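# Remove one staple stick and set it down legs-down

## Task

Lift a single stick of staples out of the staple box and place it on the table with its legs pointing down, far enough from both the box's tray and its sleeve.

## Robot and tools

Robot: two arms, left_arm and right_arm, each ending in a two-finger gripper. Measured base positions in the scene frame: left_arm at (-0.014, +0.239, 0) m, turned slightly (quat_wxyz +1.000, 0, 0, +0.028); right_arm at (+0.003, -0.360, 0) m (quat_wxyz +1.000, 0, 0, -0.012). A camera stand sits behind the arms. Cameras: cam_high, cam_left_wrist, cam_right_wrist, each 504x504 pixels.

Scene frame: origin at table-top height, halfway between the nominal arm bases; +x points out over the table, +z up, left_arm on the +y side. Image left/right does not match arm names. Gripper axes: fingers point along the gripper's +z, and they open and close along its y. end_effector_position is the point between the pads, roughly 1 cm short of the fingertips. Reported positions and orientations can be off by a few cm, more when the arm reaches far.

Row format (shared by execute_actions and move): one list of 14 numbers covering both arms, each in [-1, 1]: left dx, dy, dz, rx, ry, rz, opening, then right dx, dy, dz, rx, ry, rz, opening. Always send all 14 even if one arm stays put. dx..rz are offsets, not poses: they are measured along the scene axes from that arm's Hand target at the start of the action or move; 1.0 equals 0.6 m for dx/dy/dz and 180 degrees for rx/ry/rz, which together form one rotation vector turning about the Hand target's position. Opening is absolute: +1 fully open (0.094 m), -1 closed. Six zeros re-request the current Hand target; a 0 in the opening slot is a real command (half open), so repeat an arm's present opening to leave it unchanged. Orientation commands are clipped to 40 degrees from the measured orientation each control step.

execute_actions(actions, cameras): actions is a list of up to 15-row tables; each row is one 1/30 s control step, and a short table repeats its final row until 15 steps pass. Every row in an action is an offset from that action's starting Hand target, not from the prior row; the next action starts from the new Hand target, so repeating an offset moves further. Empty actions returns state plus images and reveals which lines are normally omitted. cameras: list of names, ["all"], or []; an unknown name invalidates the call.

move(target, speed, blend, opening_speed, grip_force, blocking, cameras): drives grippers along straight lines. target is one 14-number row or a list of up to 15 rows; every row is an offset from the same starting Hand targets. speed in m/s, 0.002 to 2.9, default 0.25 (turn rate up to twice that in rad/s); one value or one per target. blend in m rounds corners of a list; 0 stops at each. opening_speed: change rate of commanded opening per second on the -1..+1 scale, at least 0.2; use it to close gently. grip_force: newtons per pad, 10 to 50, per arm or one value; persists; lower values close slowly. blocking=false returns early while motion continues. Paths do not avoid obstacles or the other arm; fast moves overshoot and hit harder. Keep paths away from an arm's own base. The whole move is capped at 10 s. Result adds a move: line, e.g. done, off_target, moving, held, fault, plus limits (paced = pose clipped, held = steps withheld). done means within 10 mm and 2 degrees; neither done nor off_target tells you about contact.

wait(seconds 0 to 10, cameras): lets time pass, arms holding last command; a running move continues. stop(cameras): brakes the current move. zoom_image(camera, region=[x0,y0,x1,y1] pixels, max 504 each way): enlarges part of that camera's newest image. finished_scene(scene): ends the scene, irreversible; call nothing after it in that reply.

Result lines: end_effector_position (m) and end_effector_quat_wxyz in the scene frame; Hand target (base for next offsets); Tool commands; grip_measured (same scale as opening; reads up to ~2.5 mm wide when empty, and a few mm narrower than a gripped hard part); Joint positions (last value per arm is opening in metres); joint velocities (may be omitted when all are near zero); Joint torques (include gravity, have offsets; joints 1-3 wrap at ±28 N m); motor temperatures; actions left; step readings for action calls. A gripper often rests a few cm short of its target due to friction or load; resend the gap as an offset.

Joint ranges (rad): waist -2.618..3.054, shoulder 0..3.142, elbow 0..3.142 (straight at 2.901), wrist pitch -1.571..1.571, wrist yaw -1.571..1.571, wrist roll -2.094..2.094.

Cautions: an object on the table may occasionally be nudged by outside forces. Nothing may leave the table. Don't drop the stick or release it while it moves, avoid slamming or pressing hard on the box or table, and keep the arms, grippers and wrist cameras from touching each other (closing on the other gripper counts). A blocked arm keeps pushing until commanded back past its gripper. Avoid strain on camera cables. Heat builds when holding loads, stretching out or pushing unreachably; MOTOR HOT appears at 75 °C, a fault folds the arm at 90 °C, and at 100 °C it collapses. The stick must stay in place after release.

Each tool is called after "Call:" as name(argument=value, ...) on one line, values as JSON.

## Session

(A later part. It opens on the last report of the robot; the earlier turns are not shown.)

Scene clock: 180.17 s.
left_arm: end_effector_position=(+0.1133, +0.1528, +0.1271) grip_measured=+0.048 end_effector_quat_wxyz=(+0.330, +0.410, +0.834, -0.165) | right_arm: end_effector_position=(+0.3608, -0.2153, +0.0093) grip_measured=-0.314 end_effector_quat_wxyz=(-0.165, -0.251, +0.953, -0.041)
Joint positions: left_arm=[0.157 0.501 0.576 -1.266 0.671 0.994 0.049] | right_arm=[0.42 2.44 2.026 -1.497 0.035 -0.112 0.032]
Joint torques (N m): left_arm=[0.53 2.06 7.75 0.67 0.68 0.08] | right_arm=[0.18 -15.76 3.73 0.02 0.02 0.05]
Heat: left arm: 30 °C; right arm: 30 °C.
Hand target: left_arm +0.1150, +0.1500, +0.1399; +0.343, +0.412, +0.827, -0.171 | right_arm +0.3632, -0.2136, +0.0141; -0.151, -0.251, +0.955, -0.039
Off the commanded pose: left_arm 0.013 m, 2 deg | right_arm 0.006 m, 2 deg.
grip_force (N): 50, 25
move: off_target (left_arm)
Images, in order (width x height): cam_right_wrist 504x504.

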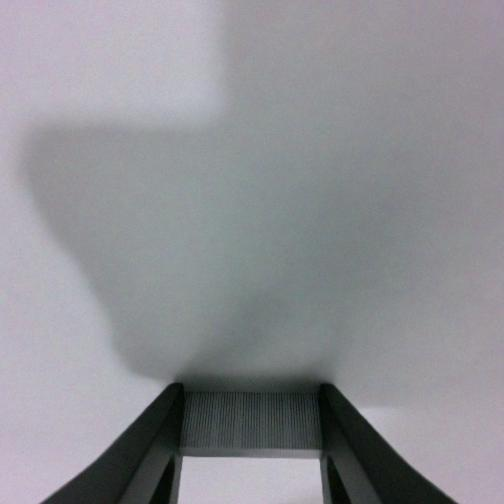

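Call:
move(target=[[0,0,0,0,0,0,0.05,-0.0087,-0.005,0.1015,0.2134,-0.3772,0,-0.5],[0,0,0,0,0,0,0.05,-0.0087,-0.005,-0.0075,0.2134,-0.3772,0,-0.5]], speed=[0.4,0.12], cameras=["cam_right_wrist"])

Scene clock: 185.07 s.
left_arm: end_effector_position=(+0.1133, +0.1528, +0.1271) grip_measured=+0.048 end_effector_quat_wxyz=(+0.330, +0.410, +0.834, -0.165) | right_arm: end_effector_position=(+0.3584, -0.2150, +0.0114) grip_measured=-0.317 end_effector_quat_wxyz=(+0.481, -0.224, +0.838, +0.126)
Joint positions: left_arm=[0.157 0.501 0.576 -1.266 0.671 0.994 0.049] | right_arm=[0.316 1.81 0.355 0.915 -0.193 -0.119 0.032]
Joint torques (N m): left_arm=[0.47 2.09 7.64 0.67 0.67 0.09] | right_arm=[-0.53 -5.41 3.02 2.2 -0.1 0.08]
Heat: left arm: 30 °C; right arm: 30 °C.
Hand target: left_arm +0.1150, +0.1500, +0.1399; +0.343, +0.412, +0.827, -0.171 | right_arm +0.3581, -0.2167, +0.0098; +0.484, -0.220, +0.837, +0.128
Off the commanded pose: left_arm 0.013 m, 2 deg | right_arm 0.002 m, 1 deg.
grip_force (N): 50, 25
move: off_target (left_arm)
Images, in order (width x height): cam_right_wrist 504x504.

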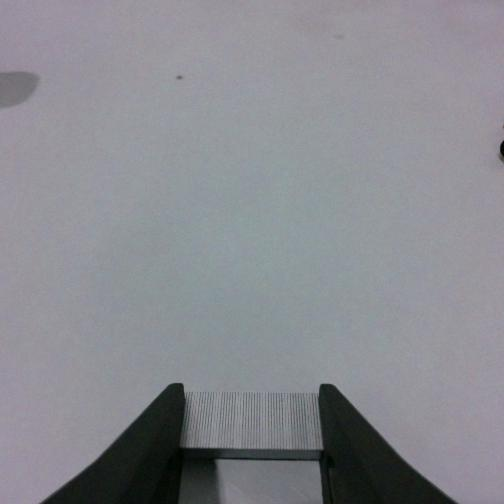

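Call:
move(target=[[0,0,0,0,0,0,0.05,0,0,-0.006,0,0,0,-0.5],[0,0,0,0,0,0,0.05,0,0,-0.006,0,0,0,-0.1]], speed=0.06, opening_speed=0.8, cameras=["cam_right_wrist"])

Scene clock: 186.87 s.
left_arm: end_effector_position=(+0.1133, +0.1528, +0.1271) grip_measured=+0.048 end_effector_quat_wxyz=(+0.330, +0.410, +0.834, -0.165) | right_arm: end_effector_position=(+0.3600, -0.2145, +0.0102) grip_measured=-0.102 end_effector_quat_wxyz=(+0.486, -0.224, +0.836, +0.127)
Joint positions: left_arm=[0.157 0.501 0.576 -1.266 0.671 0.994 0.049] | right_arm=[0.316 1.833 0.355 0.947 -0.194 -0.119 0.042]
Joint torques (N m): left_arm=[0.54 2.22 7.64 0.7 0.68 0.09] | right_arm=[-0.54 -5.37 2.77 2.14 -0.1 0.08]
Heat: left arm: 30 °C; right arm: 29 °C.
Hand target: left_arm +0.1150, +0.1500, +0.1399; +0.343, +0.412, +0.827, -0.171 | right_arm +0.3581, -0.2167, +0.0062; +0.484, -0.220, +0.837, +0.128
Off the commanded pose: left_arm 0.013 m, 2 deg | right_arm 0.005 m, 1 deg.
grip_force (N): 50, 25
move: off_target (left_arm)
Images, in order (width x height): cam_right_wrist 504x504.

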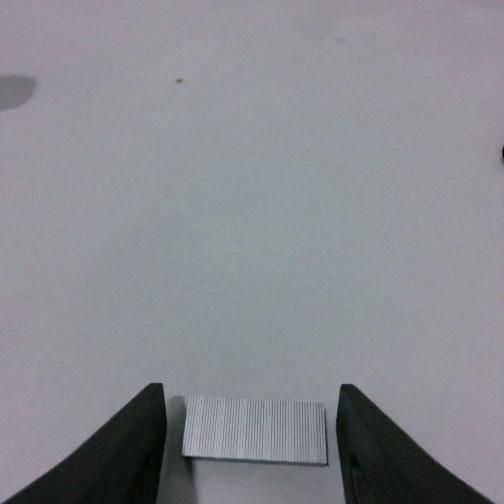

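Call:
move(target=[[0,0,0,0,0,0,0.05,0,0,0,0,0,0,0.2],[0,0,0,0,0,0,0.05,-0.04,-0.02,0.2,0,0,0,0.2]], speed=0.2, grip_force=[50,50], cameras=["all"])

Scene clock: 189.53 s.
left_arm: end_effector_position=(+0.1133, +0.1528, +0.1271) grip_measured=+0.048 end_effector_quat_wxyz=(+0.330, +0.410, +0.834, -0.165) | right_arm: end_effector_position=(+0.3259, -0.2293, +0.1111) grip_measured=+0.198 end_effector_quat_wxyz=(+0.468, -0.219, +0.847, +0.128)
Joint positions: left_arm=[0.157 0.501 0.576 -1.266 0.671 0.994 0.049] | right_arm=[0.295 1.163 0.444 0.147 -0.21 -0.118 0.056]
Joint torques (N m): left_arm=[0.51 2.09 7.71 0.71 0.72 0.08] | right_arm=[-0.77 -3.64 8.7 1.91 -0.13 -0.04]
Heat: left arm: 30 °C; right arm: 30 °C.
Hand target: left_arm +0.1150, +0.1500, +0.1399; +0.343, +0.412, +0.827, -0.171 | right_arm +0.3340, -0.2287, +0.1261; +0.484, -0.220, +0.837, +0.128
Off the commanded pose: left_arm 0.013 m, 2 deg | right_arm 0.017 m, 2 deg.
move: off_target (left_arm, right_arm)

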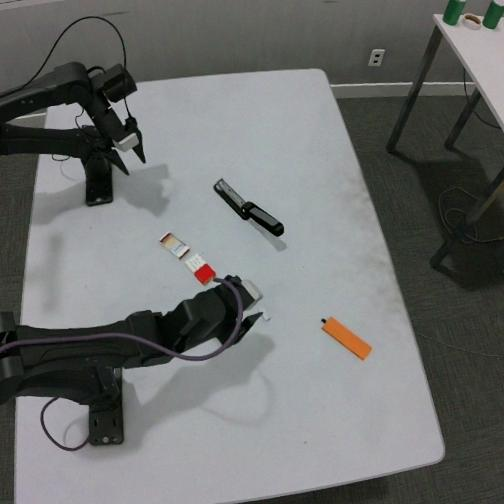

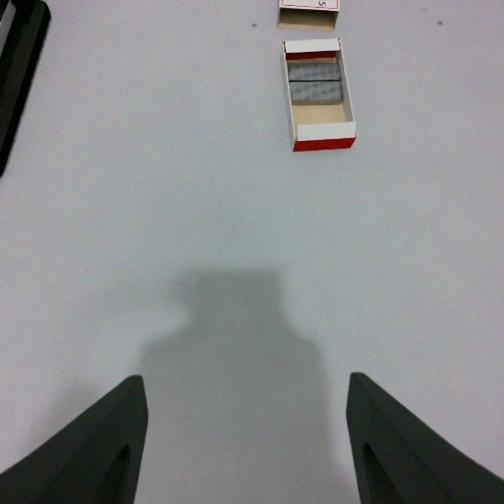

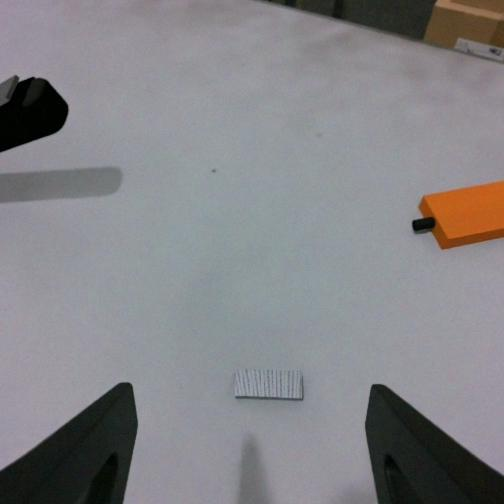

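Call:
execute_actions(actions=[])

Scene clock: 190.70 s.
left_arm: end_effector_position=(+0.1133, +0.1528, +0.1271) grip_measured=+0.048 end_effector_quat_wxyz=(+0.330, +0.410, +0.834, -0.165) | right_arm: end_effector_position=(+0.3258, -0.2293, +0.1110) grip_measured=+0.198 end_effector_quat_wxyz=(+0.468, -0.219, +0.847, +0.128)
Joint positions: left_arm=[0.157 0.501 0.576 -1.266 0.671 0.994 0.049] | right_arm=[0.295 1.163 0.444 0.147 -0.21 -0.119 0.056]
Joint velocities: within noise
Joint torques (N m): left_arm=[0.49 2.03 7.75 0.69 0.68 0.11] | right_arm=[-0.75 -3.66 8.7 1.9 -0.14 -0.04]
Motor temperatures (°C): left_arm=[22 23 30 26 23 22 23] | right_arm=[23 27 30 28 24 22 24]
Heat: left arm: 30 °C; right arm: 30 °C.
Hand target: left_arm +0.1150, +0.1500, +0.1399; +0.343, +0.412, +0.827, -0.171 | right_arm +0.3340, -0.2287, +0.1261; +0.484, -0.220, +0.837, +0.128
Tool commands: left_gripper/opening=+0.05 right_gripper/opening=+0.2
Off the commanded pose: left_arm 0.013 m, 2 deg | right_arm 0.017 m, 2 deg.

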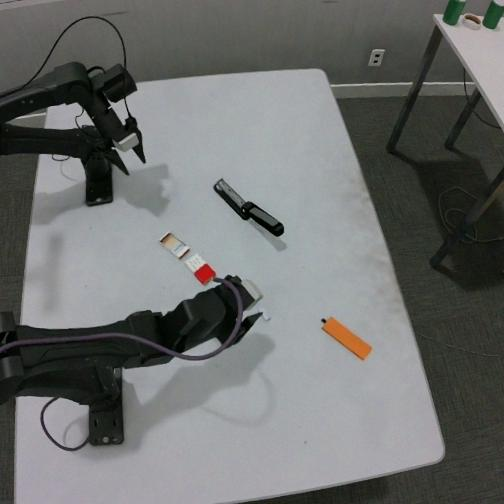

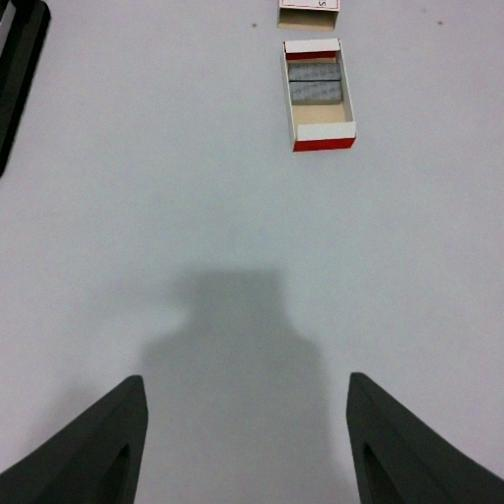

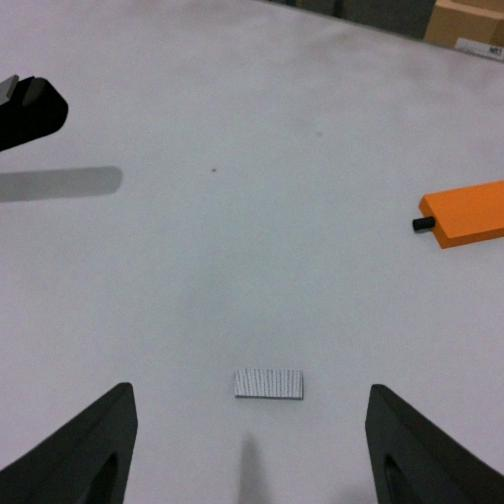

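Call:
finished_scene(scene=2)

The scene is finished: the task was done.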